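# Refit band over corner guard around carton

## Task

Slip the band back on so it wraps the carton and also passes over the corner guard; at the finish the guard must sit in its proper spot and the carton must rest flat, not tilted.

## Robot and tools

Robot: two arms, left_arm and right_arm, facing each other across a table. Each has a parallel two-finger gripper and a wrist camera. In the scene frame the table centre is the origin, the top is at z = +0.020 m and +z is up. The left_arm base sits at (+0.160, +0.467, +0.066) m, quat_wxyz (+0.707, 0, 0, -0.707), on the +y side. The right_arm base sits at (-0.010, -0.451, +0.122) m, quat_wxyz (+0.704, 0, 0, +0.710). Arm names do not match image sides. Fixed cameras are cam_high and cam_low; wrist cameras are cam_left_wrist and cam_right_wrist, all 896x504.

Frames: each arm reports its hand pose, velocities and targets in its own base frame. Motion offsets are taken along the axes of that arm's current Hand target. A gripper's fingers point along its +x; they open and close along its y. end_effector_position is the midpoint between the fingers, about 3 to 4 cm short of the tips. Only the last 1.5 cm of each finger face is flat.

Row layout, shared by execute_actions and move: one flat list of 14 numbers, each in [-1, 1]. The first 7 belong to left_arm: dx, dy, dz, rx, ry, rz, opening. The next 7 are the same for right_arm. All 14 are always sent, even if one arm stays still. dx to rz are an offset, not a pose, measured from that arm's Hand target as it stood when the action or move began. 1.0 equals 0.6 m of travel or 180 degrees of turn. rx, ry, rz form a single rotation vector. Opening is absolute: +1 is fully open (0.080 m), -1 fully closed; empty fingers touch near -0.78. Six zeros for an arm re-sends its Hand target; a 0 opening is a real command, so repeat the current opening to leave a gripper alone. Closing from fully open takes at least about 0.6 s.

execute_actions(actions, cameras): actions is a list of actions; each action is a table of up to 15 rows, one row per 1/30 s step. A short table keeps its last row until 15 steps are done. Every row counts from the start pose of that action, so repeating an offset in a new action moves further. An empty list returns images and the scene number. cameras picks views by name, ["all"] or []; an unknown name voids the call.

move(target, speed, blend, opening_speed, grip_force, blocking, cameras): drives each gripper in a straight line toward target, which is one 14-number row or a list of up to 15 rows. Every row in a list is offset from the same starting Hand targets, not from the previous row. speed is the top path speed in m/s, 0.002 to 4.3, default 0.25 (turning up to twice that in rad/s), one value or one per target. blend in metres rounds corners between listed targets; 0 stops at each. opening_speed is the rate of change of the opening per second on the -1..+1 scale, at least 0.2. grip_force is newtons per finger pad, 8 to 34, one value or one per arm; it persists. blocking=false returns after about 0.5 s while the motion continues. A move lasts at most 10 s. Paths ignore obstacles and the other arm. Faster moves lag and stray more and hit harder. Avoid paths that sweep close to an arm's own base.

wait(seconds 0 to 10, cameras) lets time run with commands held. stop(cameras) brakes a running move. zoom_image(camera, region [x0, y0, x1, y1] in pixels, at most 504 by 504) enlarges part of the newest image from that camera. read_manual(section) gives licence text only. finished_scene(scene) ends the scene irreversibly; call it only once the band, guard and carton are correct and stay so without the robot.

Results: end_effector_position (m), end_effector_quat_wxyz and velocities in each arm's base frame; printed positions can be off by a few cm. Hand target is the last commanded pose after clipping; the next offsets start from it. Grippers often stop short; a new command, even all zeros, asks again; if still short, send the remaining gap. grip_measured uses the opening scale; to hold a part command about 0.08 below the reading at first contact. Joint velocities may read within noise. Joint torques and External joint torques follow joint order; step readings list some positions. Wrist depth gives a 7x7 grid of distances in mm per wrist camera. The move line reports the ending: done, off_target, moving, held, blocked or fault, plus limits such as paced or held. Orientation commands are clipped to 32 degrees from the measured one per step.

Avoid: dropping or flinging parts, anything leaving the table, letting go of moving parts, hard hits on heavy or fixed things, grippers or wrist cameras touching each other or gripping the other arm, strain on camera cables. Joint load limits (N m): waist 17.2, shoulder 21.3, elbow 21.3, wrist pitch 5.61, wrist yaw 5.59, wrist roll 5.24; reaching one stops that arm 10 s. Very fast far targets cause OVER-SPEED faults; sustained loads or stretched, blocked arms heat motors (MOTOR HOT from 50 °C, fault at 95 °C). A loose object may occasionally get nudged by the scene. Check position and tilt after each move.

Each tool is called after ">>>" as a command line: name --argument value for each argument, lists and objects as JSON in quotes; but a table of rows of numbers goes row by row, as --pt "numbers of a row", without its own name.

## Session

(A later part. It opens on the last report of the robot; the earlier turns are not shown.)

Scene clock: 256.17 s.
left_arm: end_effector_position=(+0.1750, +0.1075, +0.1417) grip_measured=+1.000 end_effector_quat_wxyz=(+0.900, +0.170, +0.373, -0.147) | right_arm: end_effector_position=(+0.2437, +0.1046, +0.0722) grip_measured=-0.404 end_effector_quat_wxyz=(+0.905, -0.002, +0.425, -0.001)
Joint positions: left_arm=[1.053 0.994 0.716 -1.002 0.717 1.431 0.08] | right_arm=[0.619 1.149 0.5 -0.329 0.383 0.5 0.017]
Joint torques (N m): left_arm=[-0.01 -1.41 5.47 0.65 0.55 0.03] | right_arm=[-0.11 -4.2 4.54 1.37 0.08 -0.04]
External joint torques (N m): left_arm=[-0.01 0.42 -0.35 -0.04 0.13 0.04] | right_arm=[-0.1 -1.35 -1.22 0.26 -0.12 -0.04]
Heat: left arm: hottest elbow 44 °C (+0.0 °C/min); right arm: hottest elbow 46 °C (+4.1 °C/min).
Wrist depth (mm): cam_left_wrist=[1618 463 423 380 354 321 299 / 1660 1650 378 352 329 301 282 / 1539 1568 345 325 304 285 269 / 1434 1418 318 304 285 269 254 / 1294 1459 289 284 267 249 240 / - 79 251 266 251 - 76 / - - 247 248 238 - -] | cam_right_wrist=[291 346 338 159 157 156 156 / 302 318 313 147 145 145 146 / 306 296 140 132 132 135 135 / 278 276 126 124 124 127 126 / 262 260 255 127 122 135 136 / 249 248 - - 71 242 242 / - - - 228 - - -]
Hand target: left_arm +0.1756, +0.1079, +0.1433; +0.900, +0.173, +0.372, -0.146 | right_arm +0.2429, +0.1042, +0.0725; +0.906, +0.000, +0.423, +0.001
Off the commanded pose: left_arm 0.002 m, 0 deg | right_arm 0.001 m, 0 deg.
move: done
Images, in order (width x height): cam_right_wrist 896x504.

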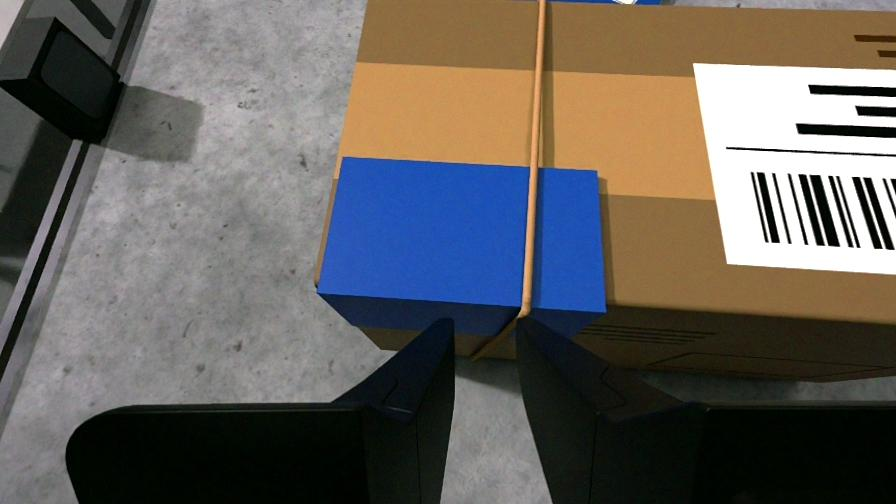

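>>> move --pt "0 0 0 0 0 0 1 -0.08 0 0 0 0 0 -0.3" --pt "0 0 0 0 0 0 1 0.084 -0.064 0.223 0 0.222 0 -0.3" --speed 0.2 --blend '[0.02,0]' --cameras '["cam_right_wrist","cam_low"]'

>>> zoom_image --camera "cam_low" --region '[400, 150, 560, 295]'

Scene clock: 290.87 s.
left_arm: end_effector_position=(+0.1750, +0.1075, +0.1417) grip_measured=+1.000 end_effector_quat_wxyz=(+0.900, +0.170, +0.373, -0.147) | right_arm: end_effector_position=(+0.3742, +0.0653, +0.1179) grip_measured=-0.303 end_effector_quat_wxyz=(+0.704, -0.002, +0.710, -0.001)
Joint positions: left_arm=[1.053 0.994 0.716 -1.002 0.717 1.431 0.08] | right_arm=[0.174 1.999 1.729 -1.309 0.004 0.173 0.021]
Joint torques (N m): left_arm=[0.04 -1.48 5.44 0.67 0.59 0.03] | right_arm=[-0.04 -8.23 6.72 -0.1 -0.16 -0.04]
External joint torques (N m): left_arm=[0.06 0.34 -0.39 -0.02 0.16 0.04] | right_arm=[-0.08 0 1.39 -0.42 -0.16 -0.04]
Heat: left arm: hottest elbow 44 °C (+0.0 °C/min); right arm: hottest elbow 45 °C (-3.0 °C/min).
Wrist depth (mm): cam_left_wrist=[- 1683 421 380 355 321 298 / 1741 1717 378 353 328 301 283 / 1577 1530 347 324 305 285 267 / 1450 1288 322 304 284 269 253 / 1308 1308 292 285 267 249 240 / 1202 79 250 266 252 - 76 / - - 256 249 239 - -] | cam_right_wrist=[255 254 251 246 246 248 247 / 268 266 264 265 262 262 259 / 284 281 234 212 231 261 267 / 301 297 149 149 148 149 148 / 326 316 159 156 155 156 154 / 341 335 - 168 68 164 162 / - - - 175 77 - -]
Hand target: left_arm +0.1756, +0.1079, +0.1433; +0.900, +0.173, +0.372, -0.146 | right_arm +0.3779, +0.0661, +0.1197; +0.707, -0.001, +0.707, +0.001
Off the commanded pose: left_arm 0.002 m, 0 deg | right_arm 0.004 m, 1 deg.
move: done
Images, in order (width x height): cam_low 896x504, cam_right_wrist 896x504.

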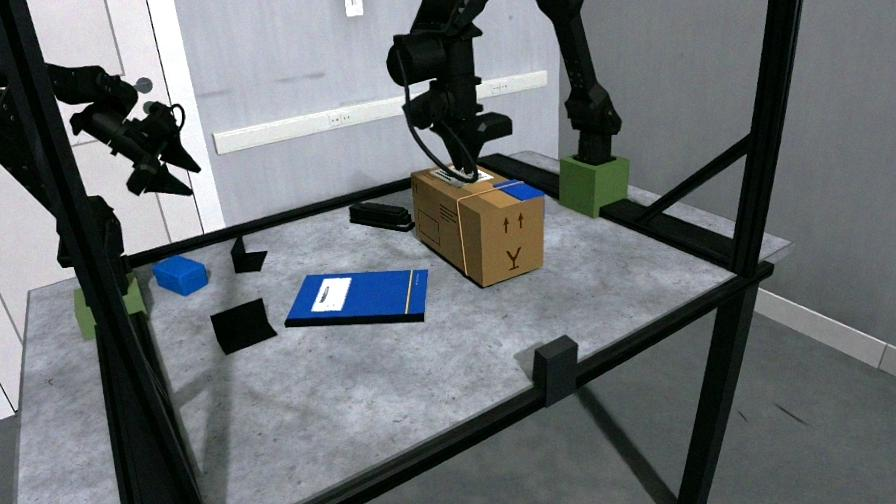

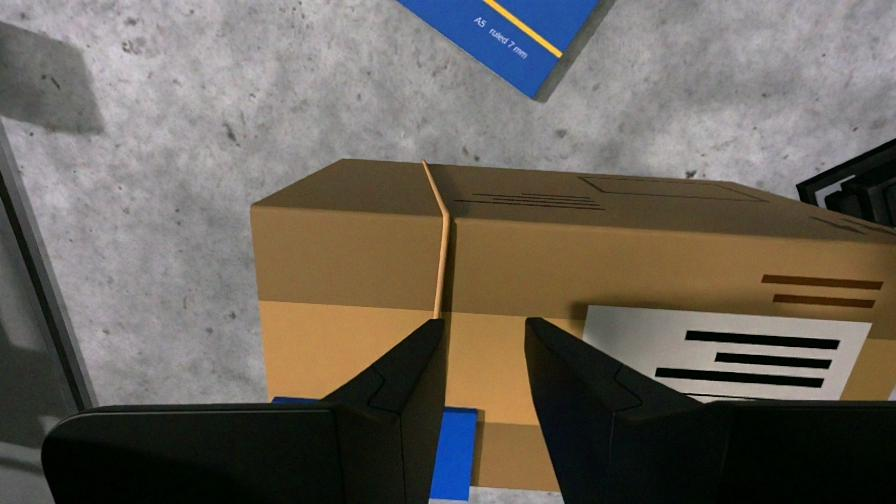

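Scaled by 3.150.

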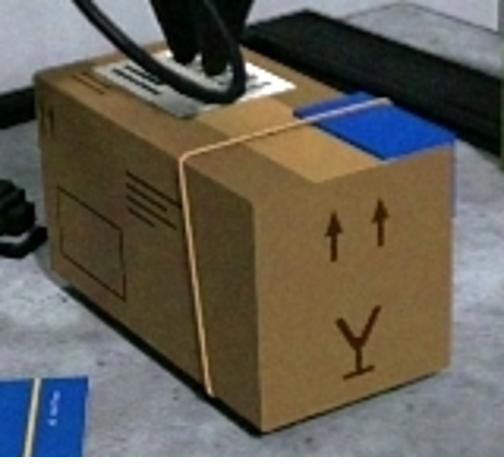

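>>> move --target '[0,0,0,0,0,0,1,0.048,0.016,0.027,0,0,0,-0.3]' --speed 0.1 --cameras '["cam_right_wrist"]'

>>> zoom_image --camera "cam_right_wrist" --region '[350, 200, 600, 350]'

Scene clock: 305.60 s.
left_arm: end_effector_position=(+0.1750, +0.1075, +0.1417) grip_measured=+1.000 end_effector_quat_wxyz=(+0.900, +0.170, +0.373, -0.147) | right_arm: end_effector_position=(+0.3897, +0.0734, +0.0889) grip_measured=-0.303 end_effector_quat_wxyz=(+0.703, -0.003, +0.712, -0.001)
Joint positions: left_arm=[1.053 0.994 0.716 -1.002 0.717 1.431 0.08] | right_arm=[0.187 2.08 1.733 -1.237 0.003 0.185 0.021]
Joint torques (N m): left_arm=[0 -1.53 5.42 0.66 0.55 0] | right_arm=[0.17 -8.83 6.64 0.21 -0.17 0.13]
External joint torques (N m): left_arm=[0.01 0.3 -0.39 -0.02 0.12 0.01] | right_arm=[0.17 -0.05 1.34 -0.09 -0.18 0.13]
Heat: left arm: hottest elbow 44 °C (+0.0 °C/min); right arm: hottest elbow 46 °C (-1.0 °C/min).
Wrist depth (mm): cam_left_wrist=[- 437 422 376 356 322 297 / 1765 1502 378 353 325 302 283 / 1539 1493 347 327 303 286 269 / 1379 1372 319 302 285 268 254 / 1288 1301 292 285 265 248 239 / - 79 101 266 251 - 76 / - - 242 250 238 - -] | cam_right_wrist=[227 225 225 216 215 221 220 / 240 236 236 234 233 232 232 / 253 253 246 244 241 246 243 / 269 266 145 154 165 171 178 / 286 283 125 123 123 124 125 / 302 301 131 131 68 129 129 / - - - 139 77 - -]
Hand target: left_arm +0.1756, +0.1079, +0.1433; +0.900, +0.173, +0.372, -0.146 | right_arm +0.3941, +0.0757, +0.0910; +0.707, +0.000, +0.707, +0.001
Off the commanded pose: left_arm 0.002 m, 0 deg | right_arm 0.005 m, 1 deg.
move: done
Images, in order (width x height): cam_right_wrist 896x504.

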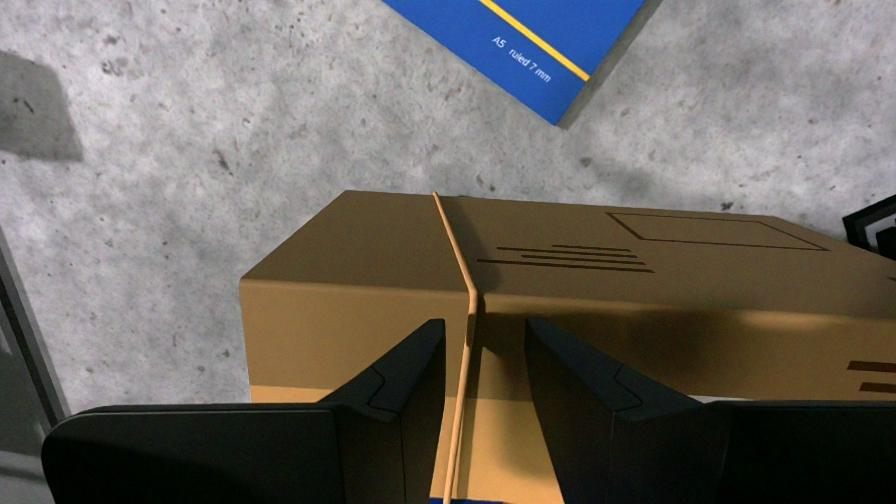

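Scaled by 2.016.

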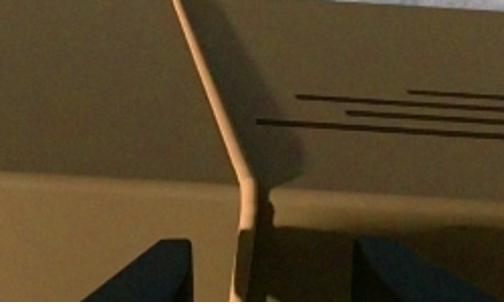

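>>> move --pt "0 0 0 0 0 0 1 0.022 0.004 0.006 0 0 0 -0.3" --pt "0 0 0 0 0 0 1 0.022 0.004 0.006 0 0 0 -1" --speed 0.06 --cameras '["cam_right_wrist"]'

>>> zoom_image --camera "cam_right_wrist" --region '[350, 200, 600, 350]'

Scene clock: 312.80 s.
left_arm: end_effector_position=(+0.1750, +0.1075, +0.1417) grip_measured=+1.000 end_effector_quat_wxyz=(+0.900, +0.170, +0.373, -0.147) | right_arm: end_effector_position=(+0.3977, +0.0764, +0.0805) grip_measured=-0.766 end_effector_quat_wxyz=(+0.709, -0.001, +0.705, +0.000)
Joint positions: left_arm=[1.053 0.994 0.716 -1.002 0.717 1.431 0.08] | right_arm=[0.191 2.102 1.733 -1.197 0.003 0.189 0.001]
Joint torques (N m): left_arm=[-0.08 -1.51 5.37 0.64 0.54 0.01] | right_arm=[0.2 -8.87 4.77 0.24 -0.16 0.12]
External joint torques (N m): left_arm=[-0.07 0.32 -0.45 -0.05 0.12 0.01] | right_arm=[0.19 0.13 -0.57 -0.08 -0.16 0.12]
Heat: left arm: hottest elbow 44 °C (+0.0 °C/min); right arm: hottest elbow 46 °C (+0.0 °C/min).
Wrist depth (mm): cam_left_wrist=[- 1741 425 378 353 324 298 / 1729 1671 381 356 326 302 284 / 1539 1476 350 326 304 286 269 / 1379 1394 319 304 285 269 253 / 1394 1249 287 285 267 248 240 / - 79 101 266 252 - 76 / - - 247 250 237 - -] | cam_right_wrist=[222 219 219 209 209 215 214 / 233 232 230 229 222 226 224 / 245 244 243 239 239 236 236 / 259 258 191 180 193 202 242 / 275 271 119 122 127 132 139 / 289 287 121 - 72 119 118 / - - - - - - -]
Hand target: left_arm +0.1756, +0.1079, +0.1433; +0.900, +0.173, +0.372, -0.146 | right_arm +0.3977, +0.0781, +0.0777; +0.707, +0.000, +0.707, +0.001
Off the commanded pose: left_arm 0.002 m, 0 deg | right_arm 0.003 m, 0 deg.
move: done
Images, in order (width x height): cam_right_wrist 896x504.

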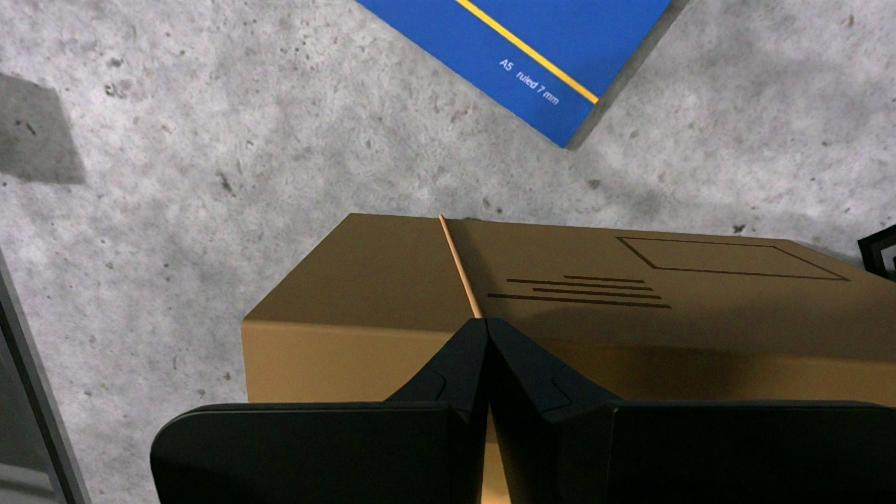

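Scaled by 2.016.

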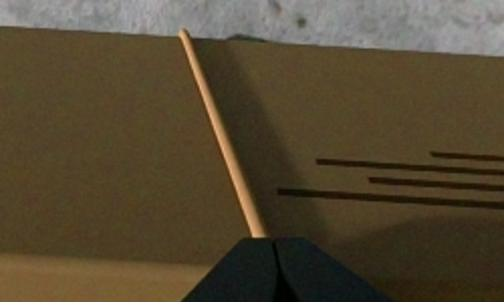

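>>> move --pt "0 0 0 0 0 0 1 -0.018 0 0.014 0 0 0 -1" --pt "0 0 0 0 0 0 1 -0.018 0.021 0.014 0 0 0 -1" --pt "0 0 0 0 0 0 1 -0.006 0.021 0.003 0 0 0 -1" --speed 0.08 --blend '[0.005,0.003,0]' --cameras '["cam_right_wrist"]'

>>> zoom_image --camera "cam_right_wrist" --region '[230, 150, 734, 350]'

Scene clock: 328.30 s.
left_arm: end_effector_position=(+0.1750, +0.1075, +0.1417) grip_measured=+1.000 end_effector_quat_wxyz=(+0.900, +0.170, +0.373, -0.147) | right_arm: end_effector_position=(+0.4008, +0.0908, +0.0805) grip_measured=-0.766 end_effector_quat_wxyz=(+0.707, -0.003, +0.708, +0.001)
Joint positions: left_arm=[1.053 0.994 0.716 -1.002 0.717 1.431 0.08] | right_arm=[0.224 2.133 1.781 -1.221 0.002 0.218 0.001]
Joint torques (N m): left_arm=[-0.07 -1.52 5.49 0.63 0.56 0.01] | right_arm=[-0.1 -10.75 3.87 0.23 -0.14 0.13]
External joint torques (N m): left_arm=[-0.08 0.3 -0.33 -0.07 0.15 0.02] | right_arm=[-0.12 -1.49 -1.49 -0.08 -0.14 0.13]
Heat: left arm: hottest elbow 44 °C (+0.0 °C/min); right arm: hottest elbow 45 °C (+0.0 °C/min).
Wrist depth (mm): cam_left_wrist=[- 1660 427 382 355 322 298 / 1765 1628 377 352 326 301 283 / 1568 1502 350 327 305 285 269 / 1402 1379 322 303 284 270 254 / 1301 1281 286 284 264 249 239 / 1163 79 101 267 252 - 76 / - - 248 250 237 - -] | cam_right_wrist=[219 218 217 210 207 213 213 / 232 230 229 229 220 225 224 / 245 243 241 241 238 237 236 / 259 257 252 183 194 207 243 / 276 273 122 125 131 135 142 / 288 287 121 - 77 119 117 / - - - - - - -]
Hand target: left_arm +0.1756, +0.1079, +0.1433; +0.900, +0.173, +0.372, -0.146 | right_arm +0.3994, +0.0906, +0.0814; +0.707, +0.000, +0.707, +0.001
Off the commanded pose: left_arm 0.002 m, 0 deg | right_arm 0.002 m, 0 deg.
move: done
Images, in order (width x height): cam_right_wrist 896x504.

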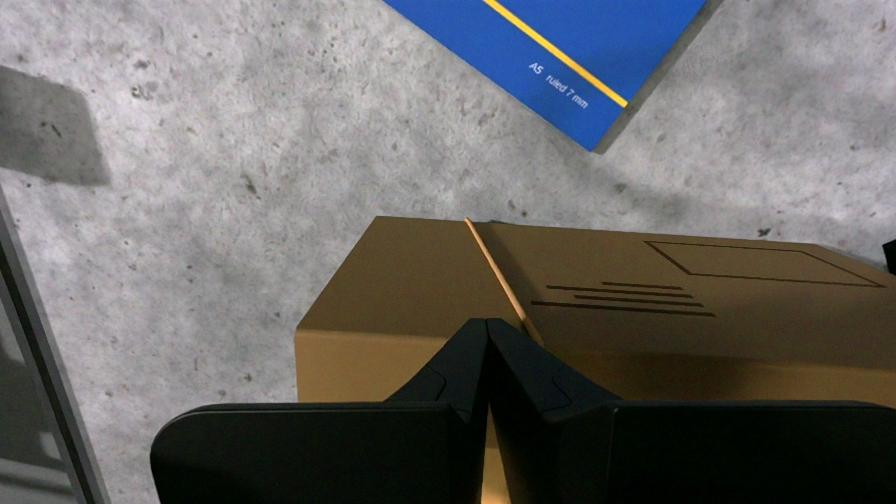

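Scaled by 1.000.

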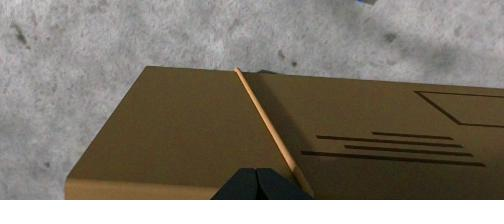

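>>> move --pt "0 0 0 0 0 0 1 -0.035 0 0 0 0 0 -1" --pt "0 0 0 0 0 0 1 -0.035 -0.026 0 0 0 0 -0.3" --pt "0 0 0 0 0 0 1 0.020 -0.026 0.001 0 0 0 -0.3" --speed 0.1 --cameras '["cam_right_wrist"]'

>>> zoom_image --camera "cam_right_wrist" --region '[350, 200, 600, 350]'

Scene clock: 351.13 s.
left_arm: end_effector_position=(+0.1750, +0.1075, +0.1417) grip_measured=+1.000 end_effector_quat_wxyz=(+0.900, +0.170, +0.373, -0.147) | right_arm: end_effector_position=(+0.4033, +0.0750, +0.0722) grip_measured=-0.303 end_effector_quat_wxyz=(+0.711, +0.000, +0.703, +0.000)
Joint positions: left_arm=[1.053 0.994 0.716 -1.002 0.717 1.431 0.08] | right_arm=[0.185 2.122 1.731 -1.168 0.002 0.186 0.021]
Joint torques (N m): left_arm=[0.02 -1.49 5.43 0.65 0.53 -0.01] | right_arm=[-0.02 -9.88 3.38 0.07 -0.13 -0.05]
External joint torques (N m): left_arm=[0.04 0.34 -0.4 -0.04 0.11 -0.01] | right_arm=[0 -0.65 -2.02 -0.28 -0.13 -0.05]
Motor temperatures (°C): left_arm=[36 40 44 38 40 33] | right_arm=[38 46 43 41 39 42]
Heat: left arm: hottest elbow 44 °C (+0.0 °C/min); right arm: hottest shoulder 46 °C (+11.2 °C/min).
Wrist depth (mm): cam_left_wrist=[1650 474 430 380 354 324 299 / 1869 - 380 352 328 301 283 / 1587 1364 343 326 306 285 270 / 1357 1379 324 304 287 269 253 / 1281 1275 286 284 267 249 241 / - 79 252 265 251 - 76 / - - 248 249 238 - -] | cam_right_wrist=[215 213 212 202 202 206 207 / 226 223 222 220 215 217 215 / 239 236 235 231 231 228 227 / 252 249 241 201 211 222 236 / 267 261 130 135 147 145 151 / 279 275 - 111 68 112 117 / - - - 117 78 - -]
Hand target: left_arm +0.1756, +0.1079, +0.1433; +0.900, +0.173, +0.372, -0.146 | right_arm +0.4000, +0.0751, +0.0694; +0.707, -0.001, +0.707, +0.001
Off the commanded pose: left_arm 0.002 m, 0 deg | right_arm 0.004 m, 1 deg.
move: done
Images, in order (width x height): cam_right_wrist 896x504.

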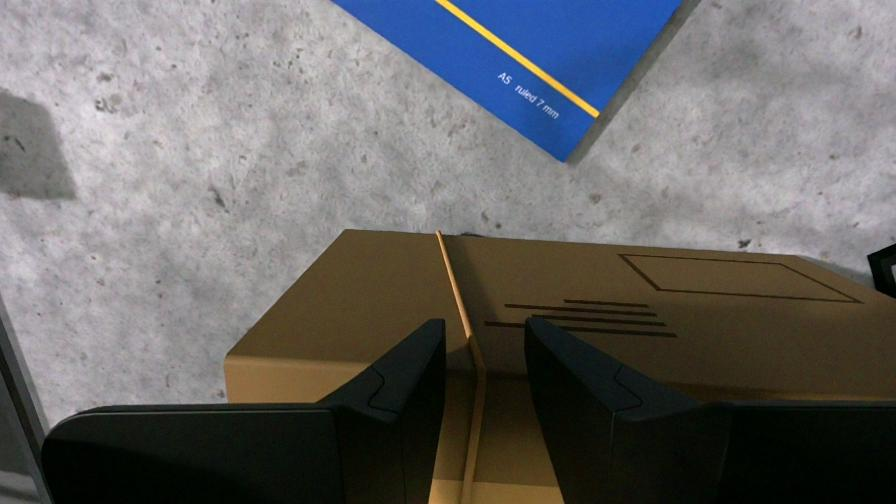

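Scaled by 2.016.

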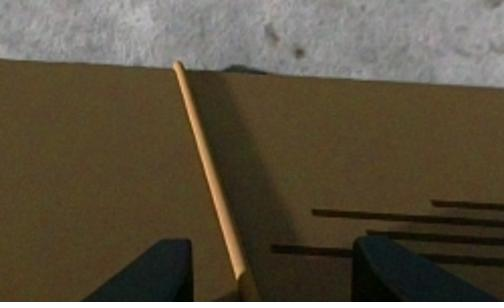

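>>> move --pt "0 0 0 0 0 0 1 0 0 0 0 0 0 -1" --pt "0 0 0 0 0 0 1 -0.004 0.006 0.014 0 0 0 -1" --pt "0 0 0 0 0 0 1 -0.004 0.027 0.014 0 0 0 -1" --pt "0 0 0 0 0 0 1 -0.004 0.027 0.004 0 0 0 -1" --speed 0.08 --blend '[0,0.004,0.003,0]' --cameras '["cam_right_wrist"]'

>>> zoom_image --camera "cam_right_wrist" --region '[230, 200, 734, 400]'

Scene clock: 360.33 s.
left_arm: end_effector_position=(+0.1750, +0.1075, +0.1417) grip_measured=+1.000 end_effector_quat_wxyz=(+0.900, +0.170, +0.373, -0.147) | right_arm: end_effector_position=(+0.4047, +0.0910, +0.0711) grip_measured=-0.766 end_effector_quat_wxyz=(+0.708, -0.002, +0.707, +0.000)
Joint positions: left_arm=[1.053 0.994 0.716 -1.002 0.717 1.431 0.08] | right_arm=[0.222 2.151 1.772 -1.191 0.003 0.218 0.001]
Joint torques (N m): left_arm=[0.04 -1.57 5.43 0.66 0.54 0] | right_arm=[-0.01 -10.89 3.62 0.12 -0.16 0.14]
External joint torques (N m): left_arm=[0.04 0.24 -0.34 -0.02 0.13 0.01] | right_arm=[-0.02 -1.5 -1.76 -0.19 -0.16 0.14]
Heat: left arm: hottest elbow 44 °C (+0.0 °C/min); right arm: hottest shoulder 47 °C (+10.1 °C/min).
Wrist depth (mm): cam_left_wrist=[1717 456 428 380 355 322 297 / 1829 1577 380 354 328 301 282 / 1442 1520 346 326 304 285 269 / 1426 1410 319 303 285 269 253 / 1314 1281 294 283 266 249 240 / 1196 79 250 265 251 - 76 / - - 258 249 238 - -] | cam_right_wrist=[212 212 208 201 199 202 205 / 223 223 219 219 209 216 213 / 235 235 232 229 228 227 226 / 250 247 243 197 210 205 234 / 265 262 137 140 139 144 151 / 278 277 110 - 72 112 117 / - - - - - - -]
Hand target: left_arm +0.1756, +0.1079, +0.1433; +0.900, +0.173, +0.372, -0.146 | right_arm +0.4024, +0.0913, +0.0717; +0.707, +0.000, +0.707, +0.001
Off the commanded pose: left_arm 0.002 m, 0 deg | right_arm 0.002 m, 0 deg.
move: done
Images, in order (width x height): cam_right_wrist 896x504.

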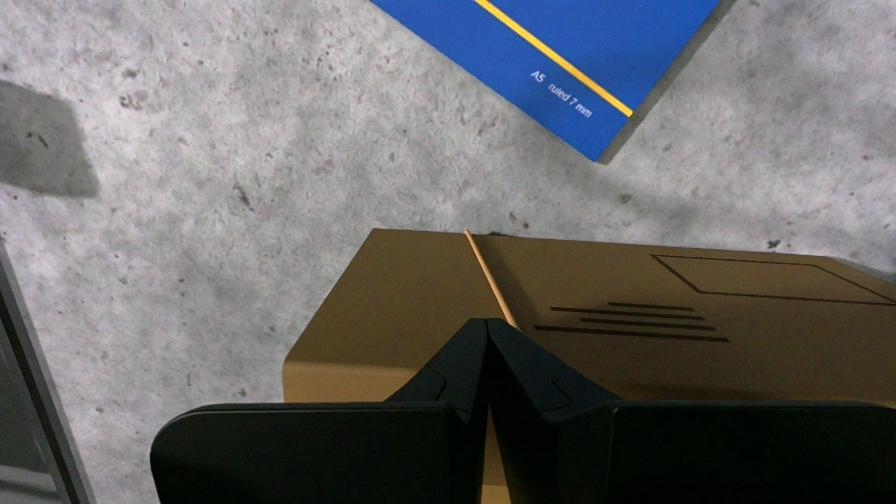

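Scaled by 1.000.

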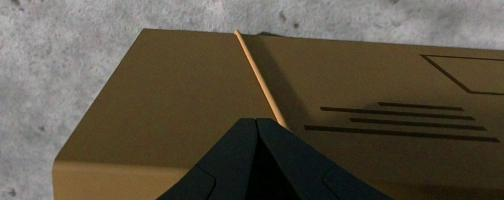

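>>> move --pt "0 0 0 0 0 0 1 -0.05 0 0 0 0 0 -1" --pt "0 0 0 0 0 0 1 -0.05 -0.026 -0.024 0 0 0 -0.3" --pt "0 0 0 0 0 0 1 0.001 -0.026 -0.024 0 0 0 -0.3" --pt "0 0 0 0 0 0 1 0.001 -0.026 -0.024 0 0 0 -1" --speed 0.1 --cameras '["cam_right_wrist"]'

>>> zoom_image --camera "cam_right_wrist" --region '[350, 200, 600, 350]'

Scene clock: 379.60 s.
left_arm: end_effector_position=(+0.1750, +0.1075, +0.1417) grip_measured=+1.000 end_effector_quat_wxyz=(+0.900, +0.170, +0.373, -0.147) | right_arm: end_effector_position=(+0.3917, +0.0757, +0.0769) grip_measured=-0.766 end_effector_quat_wxyz=(+0.713, +0.000, +0.701, +0.000)
Joint positions: left_arm=[1.053 0.994 0.716 -1.002 0.717 1.431 0.08] | right_arm=[0.192 2.069 1.669 -1.154 0.003 0.193 0.001]
Joint torques (N m): left_arm=[0.03 -1.48 5.37 0.65 0.58 0.04] | right_arm=[-0.03 -8.93 2.96 0.43 -0.13 -0.04]
External joint torques (N m): left_arm=[0.02 0.31 -0.41 -0.03 0.17 0.05] | right_arm=[-0.07 -0.13 -2.41 0.07 -0.13 -0.04]
Heat: left arm: hottest elbow 44 °C (+0.0 °C/min); right arm: hottest shoulder 48 °C (+10.1 °C/min).
Wrist depth (mm): cam_left_wrist=[- 1717 420 380 355 323 298 / 1753 1628 378 352 328 304 285 / 1530 1539 346 326 304 285 270 / 1476 1372 319 303 286 268 254 / 1288 1308 287 285 264 248 239 / - 79 251 266 251 - 76 / - - 247 250 238 - -] | cam_right_wrist=[222 221 218 209 208 214 213 / 233 231 229 228 221 227 223 / 246 244 241 239 240 236 234 / 261 255 162 170 179 189 221 / 274 268 116 115 116 119 126 / 286 283 120 - 77 116 114 / - - - - - - -]
Hand target: left_arm +0.1756, +0.1079, +0.1433; +0.900, +0.173, +0.372, -0.146 | right_arm +0.3881, +0.0757, +0.0711; +0.707, +0.000, +0.707, +0.001
Off the commanded pose: left_arm 0.002 m, 0 deg | right_arm 0.007 m, 1 deg.
move: done
Images, in order (width x height): cam_right_wrist 896x504.

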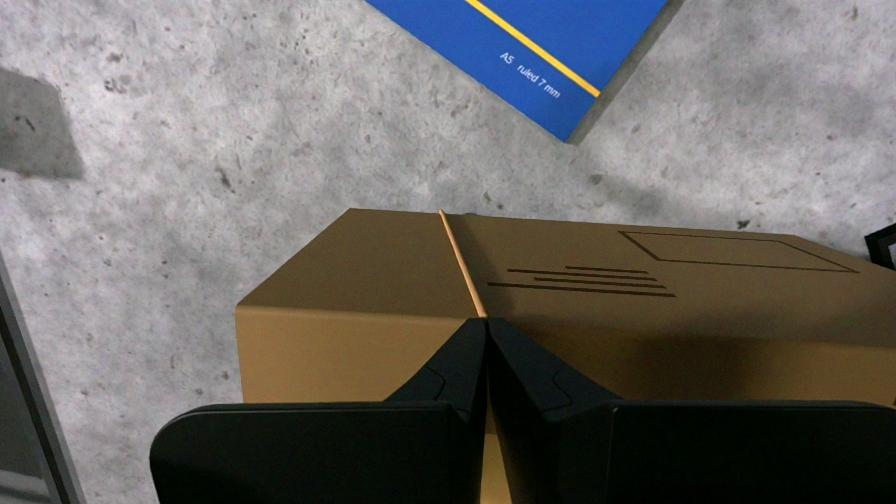

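Scaled by 2.016.

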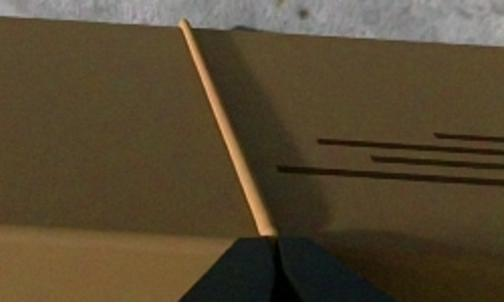

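>>> move --target '[0,0,0,0,0,0,1,-0.033,0,0.010,0,0,0,-1]' --speed 0.08 --cameras '["cam_right_wrist"]'

Scene clock: 384.47 s.
left_arm: end_effector_position=(+0.1750, +0.1075, +0.1417) grip_measured=+1.000 end_effector_quat_wxyz=(+0.900, +0.170, +0.373, -0.147) | right_arm: end_effector_position=(+0.3902, +0.0755, +0.0851) grip_measured=-0.766 end_effector_quat_wxyz=(+0.702, -0.003, +0.712, -0.001)
Joint positions: left_arm=[1.053 0.994 0.716 -1.002 0.717 1.431 0.08] | right_arm=[0.192 2.087 1.728 -1.227 0.002 0.19 0.001]
Joint torques (N m): left_arm=[0.02 -1.55 5.45 0.63 0.54 0.01] | right_arm=[-0.28 -9.68 7.02 -0.58 -0.14 -0.04]
External joint torques (N m): left_arm=[-0.01 0.28 -0.39 -0.07 0.13 0.02] | right_arm=[-0.3 -0.68 1.6 -0.9 -0.13 -0.04]
Heat: left arm: hottest elbow 44 °C (+0.0 °C/min); right arm: hottest shoulder 47 °C (+9.1 °C/min).
Wrist depth (mm): cam_left_wrist=[- 1741 424 378 354 322 297 / 1717 1650 377 352 326 302 283 / 1587 - 344 327 304 286 268 / 1364 1387 323 302 282 268 253 / 1350 1301 288 283 265 249 240 / 1132 79 114 266 250 - 76 / - - 245 249 237 - -] | cam_right_wrist=[225 221 219 214 211 216 214 / 235 234 232 231 230 228 228 / 248 247 243 241 239 242 240 / 263 261 146 153 164 171 180 / 283 280 119 118 119 120 119 / 298 294 126 - 71 123 122 / - - - - - - -]
Hand target: left_arm +0.1756, +0.1079, +0.1433; +0.900, +0.173, +0.372, -0.146 | right_arm +0.3941, +0.0757, +0.0910; +0.707, +0.000, +0.707, +0.001
Off the commanded pose: left_arm 0.002 m, 0 deg | right_arm 0.007 m, 1 deg.
move: done
Images, in order (width x height): cam_right_wrist 896x504.

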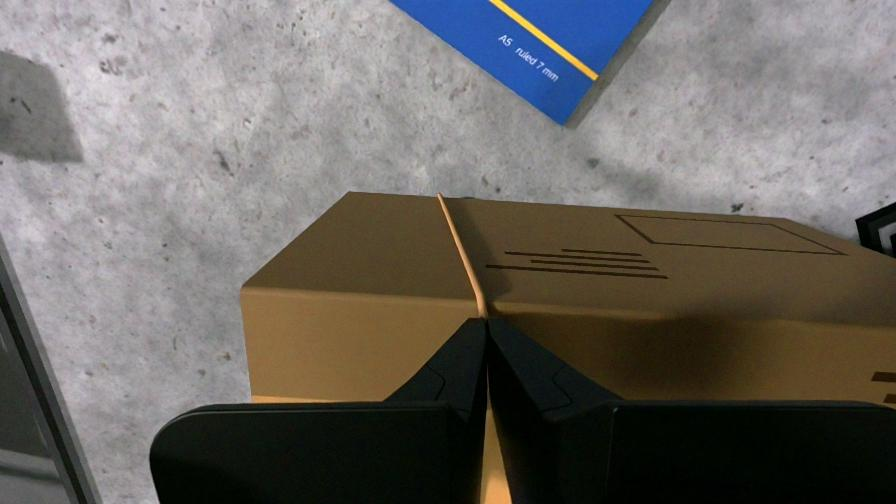

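>>> move --pt "0 0 0 0 0 0 1 -0.010 0.008 0 0 0 0 -1" --pt "0 0 0 0 0 0 1 -0.010 0.022 0 0 0 0 -1" --speed 0.06 --blend 0.004 --cameras '["cam_right_wrist"]'

Scene clock: 391.17 s.
left_arm: end_effector_position=(+0.1750, +0.1075, +0.1417) grip_measured=+1.000 end_effector_quat_wxyz=(+0.900, +0.170, +0.373, -0.147) | right_arm: end_effector_position=(+0.3897, +0.0848, +0.0903) grip_measured=-0.766 end_effector_quat_wxyz=(+0.700, -0.002, +0.714, -0.003)
Joint positions: left_arm=[1.053 0.994 0.716 -1.002 0.717 1.431 0.08] | right_arm=[0.215 2.096 1.763 -1.259 0.002 0.217 0.001]
Joint torques (N m): left_arm=[0.01 -1.63 5.49 0.67 0.55 0.02] | right_arm=[0.55 -9.83 7.35 -0.35 -0.12 0.12]
External joint torques (N m): left_arm=[0.02 0.21 -0.29 0 0.14 0.03] | right_arm=[0.59 -0.92 2.06 -0.62 -0.13 0.12]
Heat: left arm: hottest elbow 44 °C (+0.0 °C/min); right arm: hottest shoulder 47 °C (+7.1 °C/min).
Wrist depth (mm): cam_left_wrist=[1729 456 423 380 354 320 298 / 1705 1493 379 352 328 301 280 / 1558 1520 345 325 305 285 268 / 1493 1426 318 304 285 268 254 / 1350 1275 288 282 265 249 240 / - 79 251 265 251 - 76 / - - 248 250 237 - -] | cam_right_wrist=[226 225 223 220 215 220 219 / 239 237 236 235 234 232 231 / 253 252 247 243 245 244 245 / 270 265 142 148 158 165 171 / 286 285 124 122 123 125 124 / 308 303 131 - 72 130 129 / - - - - - - -]
Hand target: left_arm +0.1756, +0.1079, +0.1433; +0.900, +0.173, +0.372, -0.146 | right_arm +0.3940, +0.0889, +0.0970; +0.707, -0.001, +0.707, +0.001
Off the commanded pose: left_arm 0.002 m, 0 deg | right_arm 0.009 m, 1 deg.
move: off_target (right_arm); blend cut to 0 m at target 1
Images, in order (width x height): cam_right_wrist 896x504.

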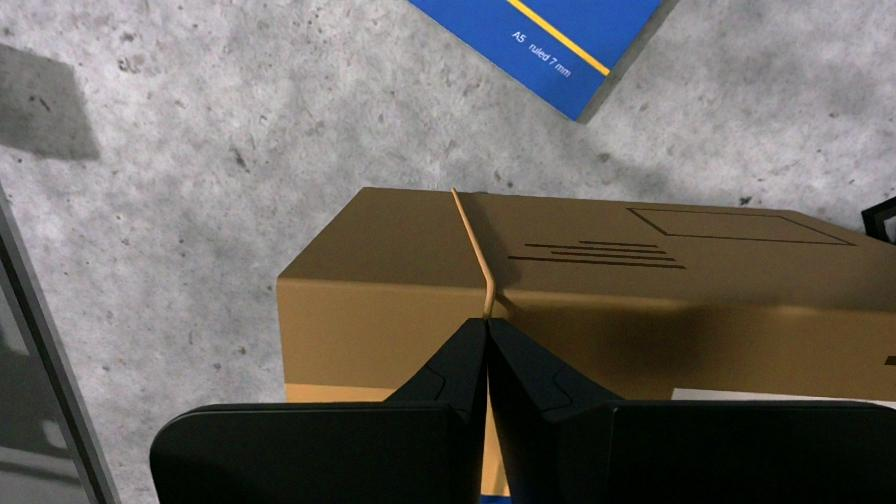

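>>> move --pt "0 0 0 0 0 0 1 0 0.009 0 0 0 0 -1" --pt "0 0 0 0 0 0 1 0.026 0.011 0 0 0 0 -1" --pt "0 0 0 0 0 0 1 0.026 0.011 0 0 0 0 -0.4" --pt "0 0 0 0 0 0 1 -0.08 0.011 0 0 0 0 -0.4" --speed 0.08 --cameras '["cam_right_wrist","cam_low"]'

>>> zoom_image --camera "cam_low" --region '[400, 150, 560, 295]'

Scene clock: 423.83 s.
left_arm: end_effector_position=(+0.1750, +0.1075, +0.1417) grip_measured=+1.000 end_effector_quat_wxyz=(+0.900, +0.170, +0.373, -0.147) | right_arm: end_effector_position=(+0.3914, +0.0932, +0.1416) grip_measured=-0.403 end_effector_quat_wxyz=(+0.703, -0.003, +0.711, -0.002)
Joint positions: left_arm=[1.053 0.994 0.716 -1.002 0.717 1.431 0.08] | right_arm=[0.235 2.106 1.982 -1.46 0.004 0.233 0.017]
Joint torques (N m): left_arm=[-0.07 -1.46 5.4 0.65 0.58 0.01] | right_arm=[0.19 -9.34 6.65 -0.13 -0.18 0.13]
External joint torques (N m): left_arm=[-0.08 0.36 -0.39 -0.04 0.17 0.02] | right_arm=[0.25 -0.31 1.33 -0.42 -0.18 0.13]
Motor temperatures (°C): left_arm=[35 39 44 38 39 33] | right_arm=[38 45 48 40 39 42]
Heat: left arm: hottest elbow 44 °C (+0.0 °C/min); right arm: hottest elbow 48 °C (+6.0 °C/min).
Wrist depth (mm): cam_left_wrist=[- 1660 428 380 354 322 308 / 1705 1650 378 353 328 303 284 / 1450 1459 346 326 305 285 268 / 1387 1350 322 303 284 268 253 / 1328 1335 294 284 266 248 240 / - 79 101 266 252 - 76 / - - 260 249 237 - -] | cam_right_wrist=[274 271 271 265 262 267 268 / 285 288 285 285 283 282 281 / 312 305 301 293 291 292 289 / 1175 322 316 175 176 177 185 / 1257 344 336 181 179 181 180 / 1328 363 - 193 71 191 189 / - - - 203 - - -]
Hand target: left_arm +0.1756, +0.1079, +0.1433; +0.900, +0.173, +0.372, -0.146 | right_arm +0.3940, +0.0955, +0.1450; +0.707, -0.001, +0.707, +0.001
Off the commanded pose: left_arm 0.002 m, 0 deg | right_arm 0.005 m, 1 deg.
move: done
Images, in order (width x height): cam_low 896x504, cam_right_wrist 896x504.

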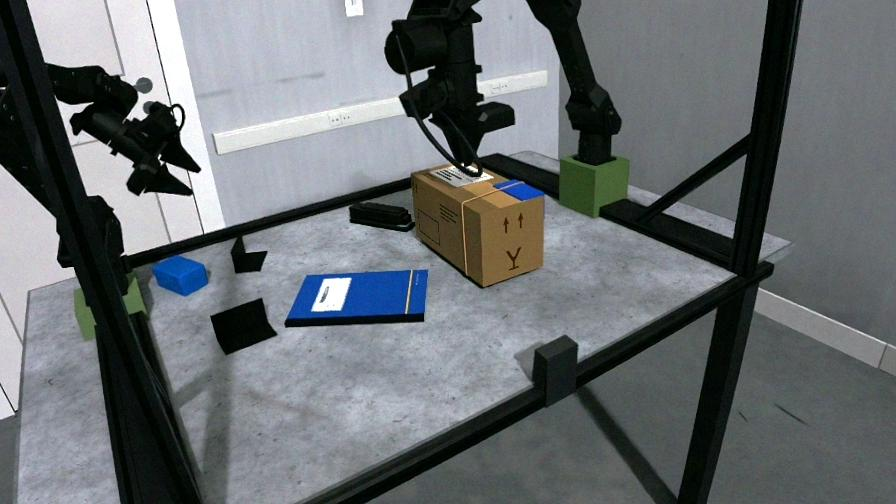

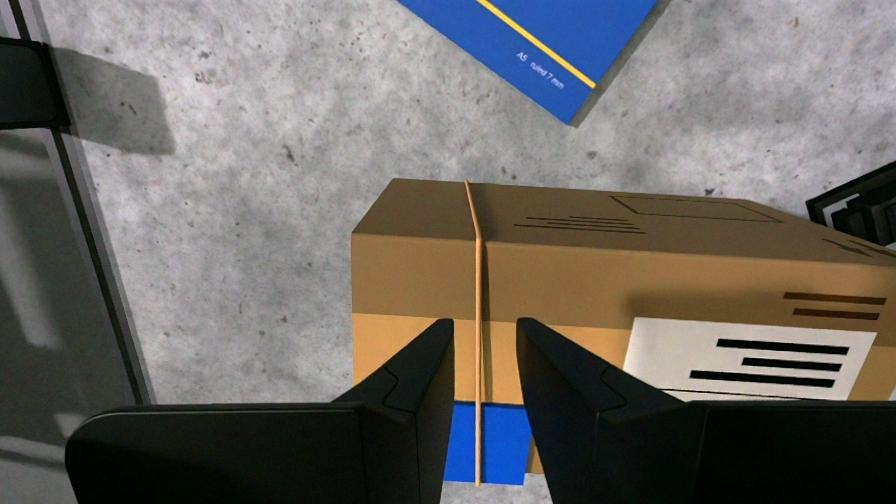

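Scaled by 3.150.

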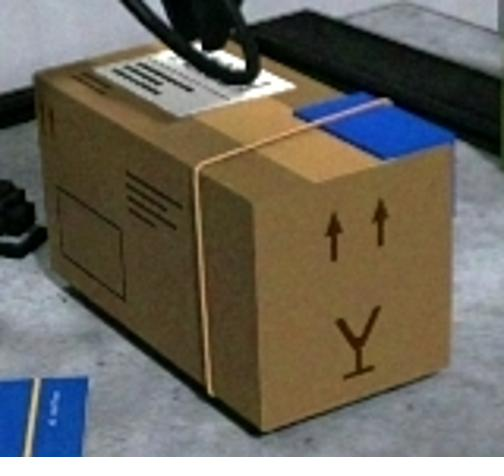

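>>> move --target '[0,0,0,0,0,0,1,0.025,-0.009,-0.323,0,-0.222,0,-0.4]' --speed 0.2 --cameras '["cam_right_wrist"]'

>>> zoom_image --camera "cam_right_wrist" --region '[250, 0, 700, 300]'

Scene clock: 435.50 s.
left_arm: end_effector_position=(+0.1750, +0.1075, +0.1417) grip_measured=+1.000 end_effector_quat_wxyz=(+0.900, +0.170, +0.373, -0.147) | right_arm: end_effector_position=(+0.2018, +0.0908, +0.1317) grip_measured=-0.403 end_effector_quat_wxyz=(+0.906, +0.000, +0.423, +0.002)
Joint positions: left_arm=[1.053 0.994 0.716 -1.002 0.717 1.431 0.08] | right_arm=[0.71 0.871 0.626 -0.758 0.429 0.58 0.017]
Joint torques (N m): left_arm=[0.02 -1.6 5.5 0.65 0.55 0.01] | right_arm=[0.2 -2.63 4.62 1.04 0.33 0.14]
External joint torques (N m): left_arm=[0.01 0.26 -0.36 -0.04 0.14 0.02] | right_arm=[0.21 -1.14 -1.49 -0.03 0.1 0.14]
Heat: left arm: hottest elbow 44 °C (+0.0 °C/min); right arm: hottest elbow 48 °C (+6.1 °C/min).
Wrist depth (mm): cam_left_wrist=[- 1694 428 380 354 322 297 / 1705 1660 377 352 327 301 282 / 1577 1530 346 325 304 285 269 / 1364 1335 317 301 292 268 253 / 1275 1281 291 283 267 250 241 / - 79 252 267 251 - 76 / - - 248 250 238 - -] | cam_right_wrist=[1391 437 426 417 416 418 415 / 1367 392 395 222 220 218 224 / 1335 368 360 203 205 204 206 / 1193 348 338 195 197 195 191 / 1103 321 321 292 283 296 312 / 313 307 - - 71 302 301 / - - - 280 - - -]
Hand target: left_arm +0.1756, +0.1079, +0.1433; +0.900, +0.173, +0.372, -0.146 | right_arm +0.2003, +0.0898, +0.1300; +0.906, +0.000, +0.423, +0.001
Off the commanded pose: left_arm 0.002 m, 0 deg | right_arm 0.003 m, 0 deg.
move: done
Images, in order (width x height): cam_right_wrist 896x504.

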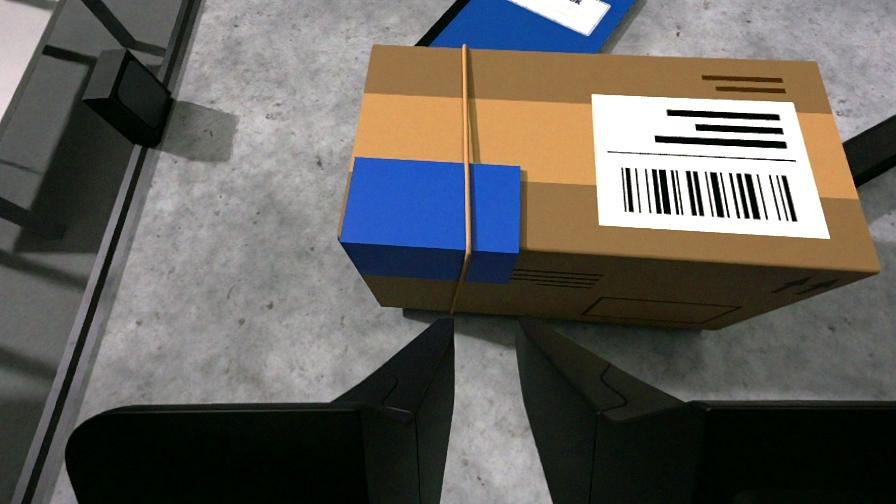

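Scaled by 1.120.

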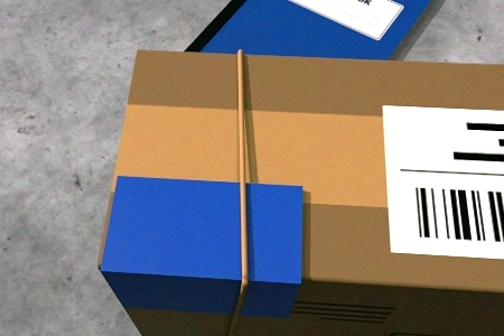

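>>> move --target '[0,0,0,0,0,0,1,0.113,0.0,-0.015,0,0,0,-0.4]' --speed 0.12 --cameras '["cam_right_wrist"]'

>>> zoom_image --camera "cam_right_wrist" --region '[350, 200, 600, 350]'

Scene clock: 449.30 s.
left_arm: end_effector_position=(+0.1750, +0.1075, +0.1417) grip_measured=+1.000 end_effector_quat_wxyz=(+0.900, +0.170, +0.373, -0.147) | right_arm: end_effector_position=(+0.2381, +0.0911, +0.0757) grip_measured=-0.403 end_effector_quat_wxyz=(+0.908, +0.001, +0.420, +0.002)
Joint positions: left_arm=[1.053 0.994 0.716 -1.002 0.717 1.431 0.08] | right_arm=[0.572 1.063 0.463 -0.348 0.355 0.456 0.017]
Joint torques (N m): left_arm=[-0.08 -1.52 5.5 0.62 0.55 0.03] | right_arm=[-0.36 -2.37 4.48 1.46 0.05 -0.06]
External joint torques (N m): left_arm=[-0.08 0.3 -0.29 -0.07 0.14 0.04] | right_arm=[-0.35 0.07 -1.48 0.3 -0.14 -0.06]
Heat: left arm: hottest elbow 44 °C (+0.0 °C/min); right arm: hottest elbow 46 °C (+3.0 °C/min).
Wrist depth (mm): cam_left_wrist=[- 1660 434 378 355 321 297 / 1816 1660 379 352 326 301 282 / 1628 1511 343 325 303 285 270 / 1387 1275 320 303 285 269 253 / 1387 1249 289 285 265 249 240 / - 79 114 266 251 - 76 / - - 257 250 237 - -] | cam_right_wrist=[365 358 345 166 164 163 161 / 315 333 156 152 152 150 149 / 312 302 146 137 139 139 138 / 288 285 129 128 130 130 131 / 268 267 258 140 143 146 138 / 254 253 - - 71 244 242 / - - - 230 - - -]
Hand target: left_arm +0.1756, +0.1079, +0.1433; +0.900, +0.173, +0.372, -0.146 | right_arm +0.2369, +0.0899, +0.0722; +0.906, +0.000, +0.423, +0.001
Off the commanded pose: left_arm 0.002 m, 0 deg | right_arm 0.004 m, 0 deg.
move: done
Images, in order (width x height): cam_right_wrist 896x504.

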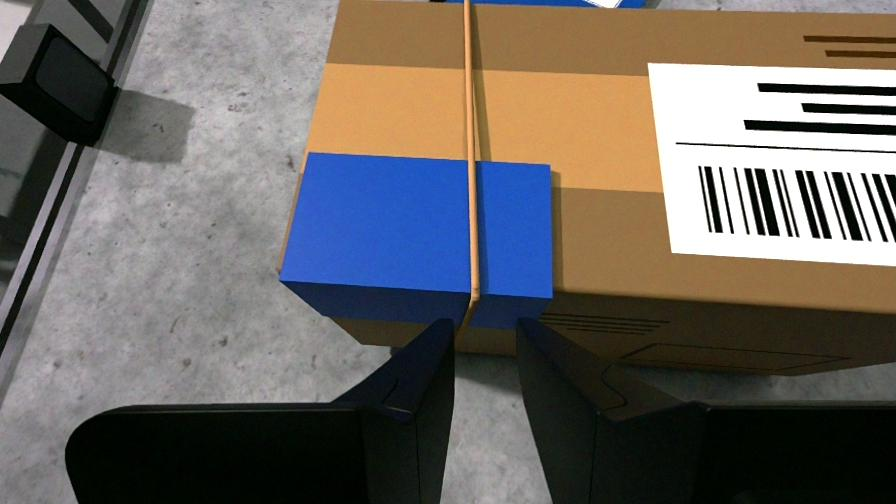

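Scaled by 2.016.

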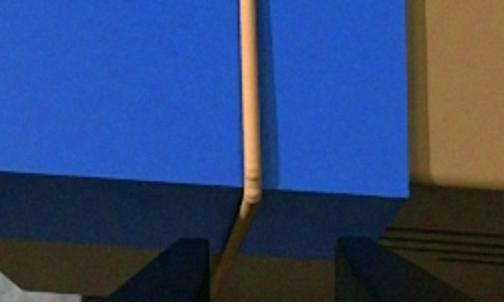

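>>> move --pt "0 0 0 0 0 0 1 0.023 0.003 0.0 0 0 0 -0.4" --pt "0 0 0 0 0 0 1 0.023 0.003 0.0 0 0 0 -1" --pt "0 0 0 0 0 0 1 -0.008 0.003 0.010 0 0 0 -1" --pt "0 0 0 0 0 0 1 -0.008 0.018 0.010 0 0 0 -1" --speed 0.08 --blend '[0,0,0.004,0]' --cameras '["cam_right_wrist"]'

Scene clock: 460.30 s.
left_arm: end_effector_position=(+0.1750, +0.1075, +0.1417) grip_measured=+1.000 end_effector_quat_wxyz=(+0.900, +0.170, +0.373, -0.147) | right_arm: end_effector_position=(+0.2344, +0.0975, +0.0736) grip_measured=-0.766 end_effector_quat_wxyz=(+0.903, -0.005, +0.430, +0.000)
Joint positions: left_arm=[1.053 0.994 0.716 -1.002 0.717 1.431 0.08] | right_arm=[0.614 1.09 0.482 -0.379 0.376 0.493 0.001]
Joint torques (N m): left_arm=[-0.08 -1.5 5.45 0.63 0.57 0.02] | right_arm=[0.24 -2.44 7.4 1.04 0.29 0.12]
External joint torques (N m): left_arm=[-0.07 0.29 -0.28 -0.03 0.16 0.02] | right_arm=[0.22 0.08 1.54 -0.07 0.09 0.11]
Heat: left arm: hottest elbow 44 °C (+0.0 °C/min); right arm: hottest elbow 45 °C (-1.0 °C/min).
Wrist depth (mm): cam_left_wrist=[- 1753 418 382 352 325 297 / 1628 1628 379 353 326 303 282 / 1539 1530 347 326 304 285 269 / 1485 1476 318 303 286 269 254 / 1364 1301 286 285 265 249 239 / 1208 79 253 266 252 - 76 / - - 247 250 239 - -] | cam_right_wrist=[287 340 332 159 158 157 157 / 313 317 152 147 147 146 147 / 301 295 136 134 135 137 136 / 279 278 133 126 128 128 129 / 262 261 257 150 181 170 161 / 250 248 248 - 78 248 246 / - - - - - - -]
Hand target: left_arm +0.1756, +0.1079, +0.1433; +0.900, +0.173, +0.372, -0.146 | right_arm +0.2384, +0.1007, +0.0797; +0.906, +0.000, +0.423, +0.001
Off the commanded pose: left_arm 0.002 m, 0 deg | right_arm 0.008 m, 1 deg.
move: done
Images, in order (width x height): cam_right_wrist 896x504.

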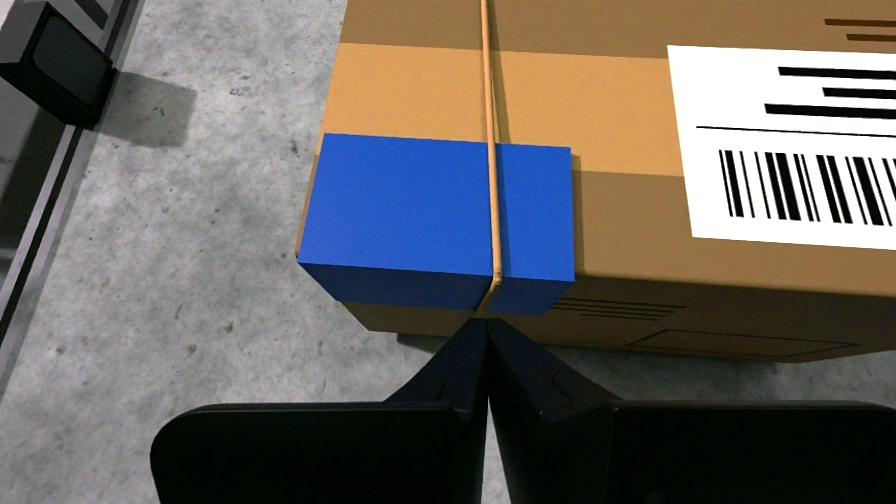

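>>> move --pt "0 0 0 0 0 0 1 0 0 0 0 0 0 -0.4" --pt "0 0 0 0 0 0 1 0 -0.012 0 0 0 0 -0.4" --pt "0 0 0 0 0 0 1 0.034 -0.012 -0.003 0 0 0 -0.4" --speed 0.08 --blend '[0,0.003,0]' --cameras '["cam_right_wrist"]'

>>> zoom_image --camera "cam_right_wrist" --region '[350, 200, 600, 350]'

Scene clock: 475.50 s.
left_arm: end_effector_position=(+0.1750, +0.1075, +0.1417) grip_measured=+1.000 end_effector_quat_wxyz=(+0.900, +0.170, +0.373, -0.147) | right_arm: end_effector_position=(+0.2513, +0.0958, +0.0697) grip_measured=-0.403 end_effector_quat_wxyz=(+0.909, +0.002, +0.416, +0.003)
Joint positions: left_arm=[1.053 0.994 0.716 -1.002 0.717 1.431 0.08] | right_arm=[0.554 1.143 0.47 -0.26 0.344 0.437 0.017]
Joint torques (N m): left_arm=[-0.01 -1.54 5.4 0.67 0.56 -0.01] | right_arm=[-0.67 -1.49 3.95 1.95 -0.03 -0.06]
External joint torques (N m): left_arm=[0.01 0.26 -0.39 -0.01 0.14 0] | right_arm=[-0.69 1.32 -1.82 0.79 -0.2 -0.06]
Motor temperatures (°C): left_arm=[35 39 44 38 39 33] | right_arm=[38 40 46 43 38 42]
Heat: left arm: hottest elbow 44 °C (+0.0 °C/min); right arm: hottest elbow 46 °C (-2.0 °C/min).
Wrist depth (mm): cam_left_wrist=[- 1777 426 381 355 321 299 / 1765 1628 378 352 329 302 283 / 1485 1485 344 326 306 285 269 / 1434 1301 322 304 283 269 253 / 1321 1288 292 284 265 250 240 / - 79 101 266 251 - 76 / - - 256 249 237 - -] | cam_right_wrist=[1250 359 347 160 158 156 155 / 296 327 153 147 145 144 144 / 314 302 136 135 132 134 133 / 281 278 122 123 123 124 124 / 264 263 119 117 117 118 116 / 252 249 - - 71 179 172 / - - - 225 - - -]
Hand target: left_arm +0.1756, +0.1079, +0.1433; +0.900, +0.173, +0.372, -0.146 | right_arm +0.2501, +0.0935, +0.0630; +0.906, +0.000, +0.423, +0.001
Off the commanded pose: left_arm 0.002 m, 0 deg | right_arm 0.007 m, 1 deg.
move: done
Images, in order (width x height): cam_right_wrist 896x504.

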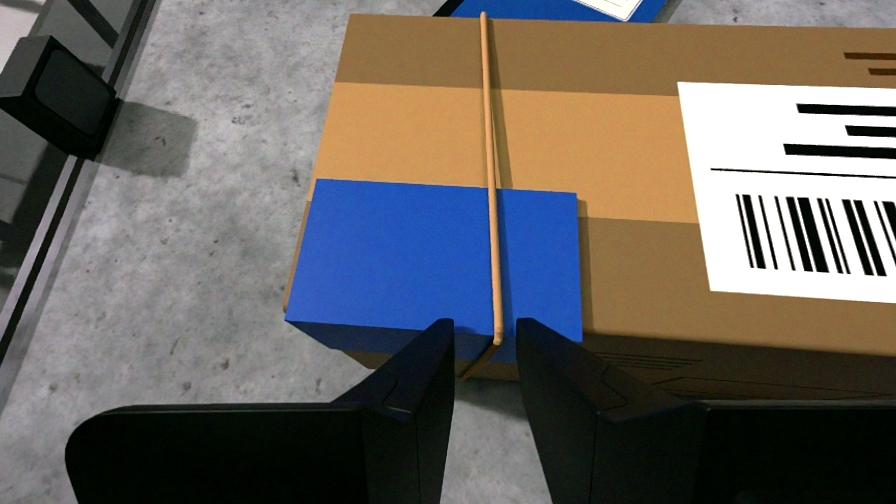

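Scaled by 2.016.

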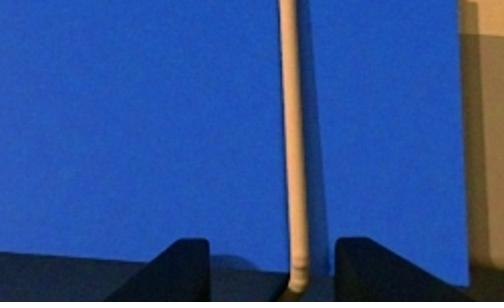

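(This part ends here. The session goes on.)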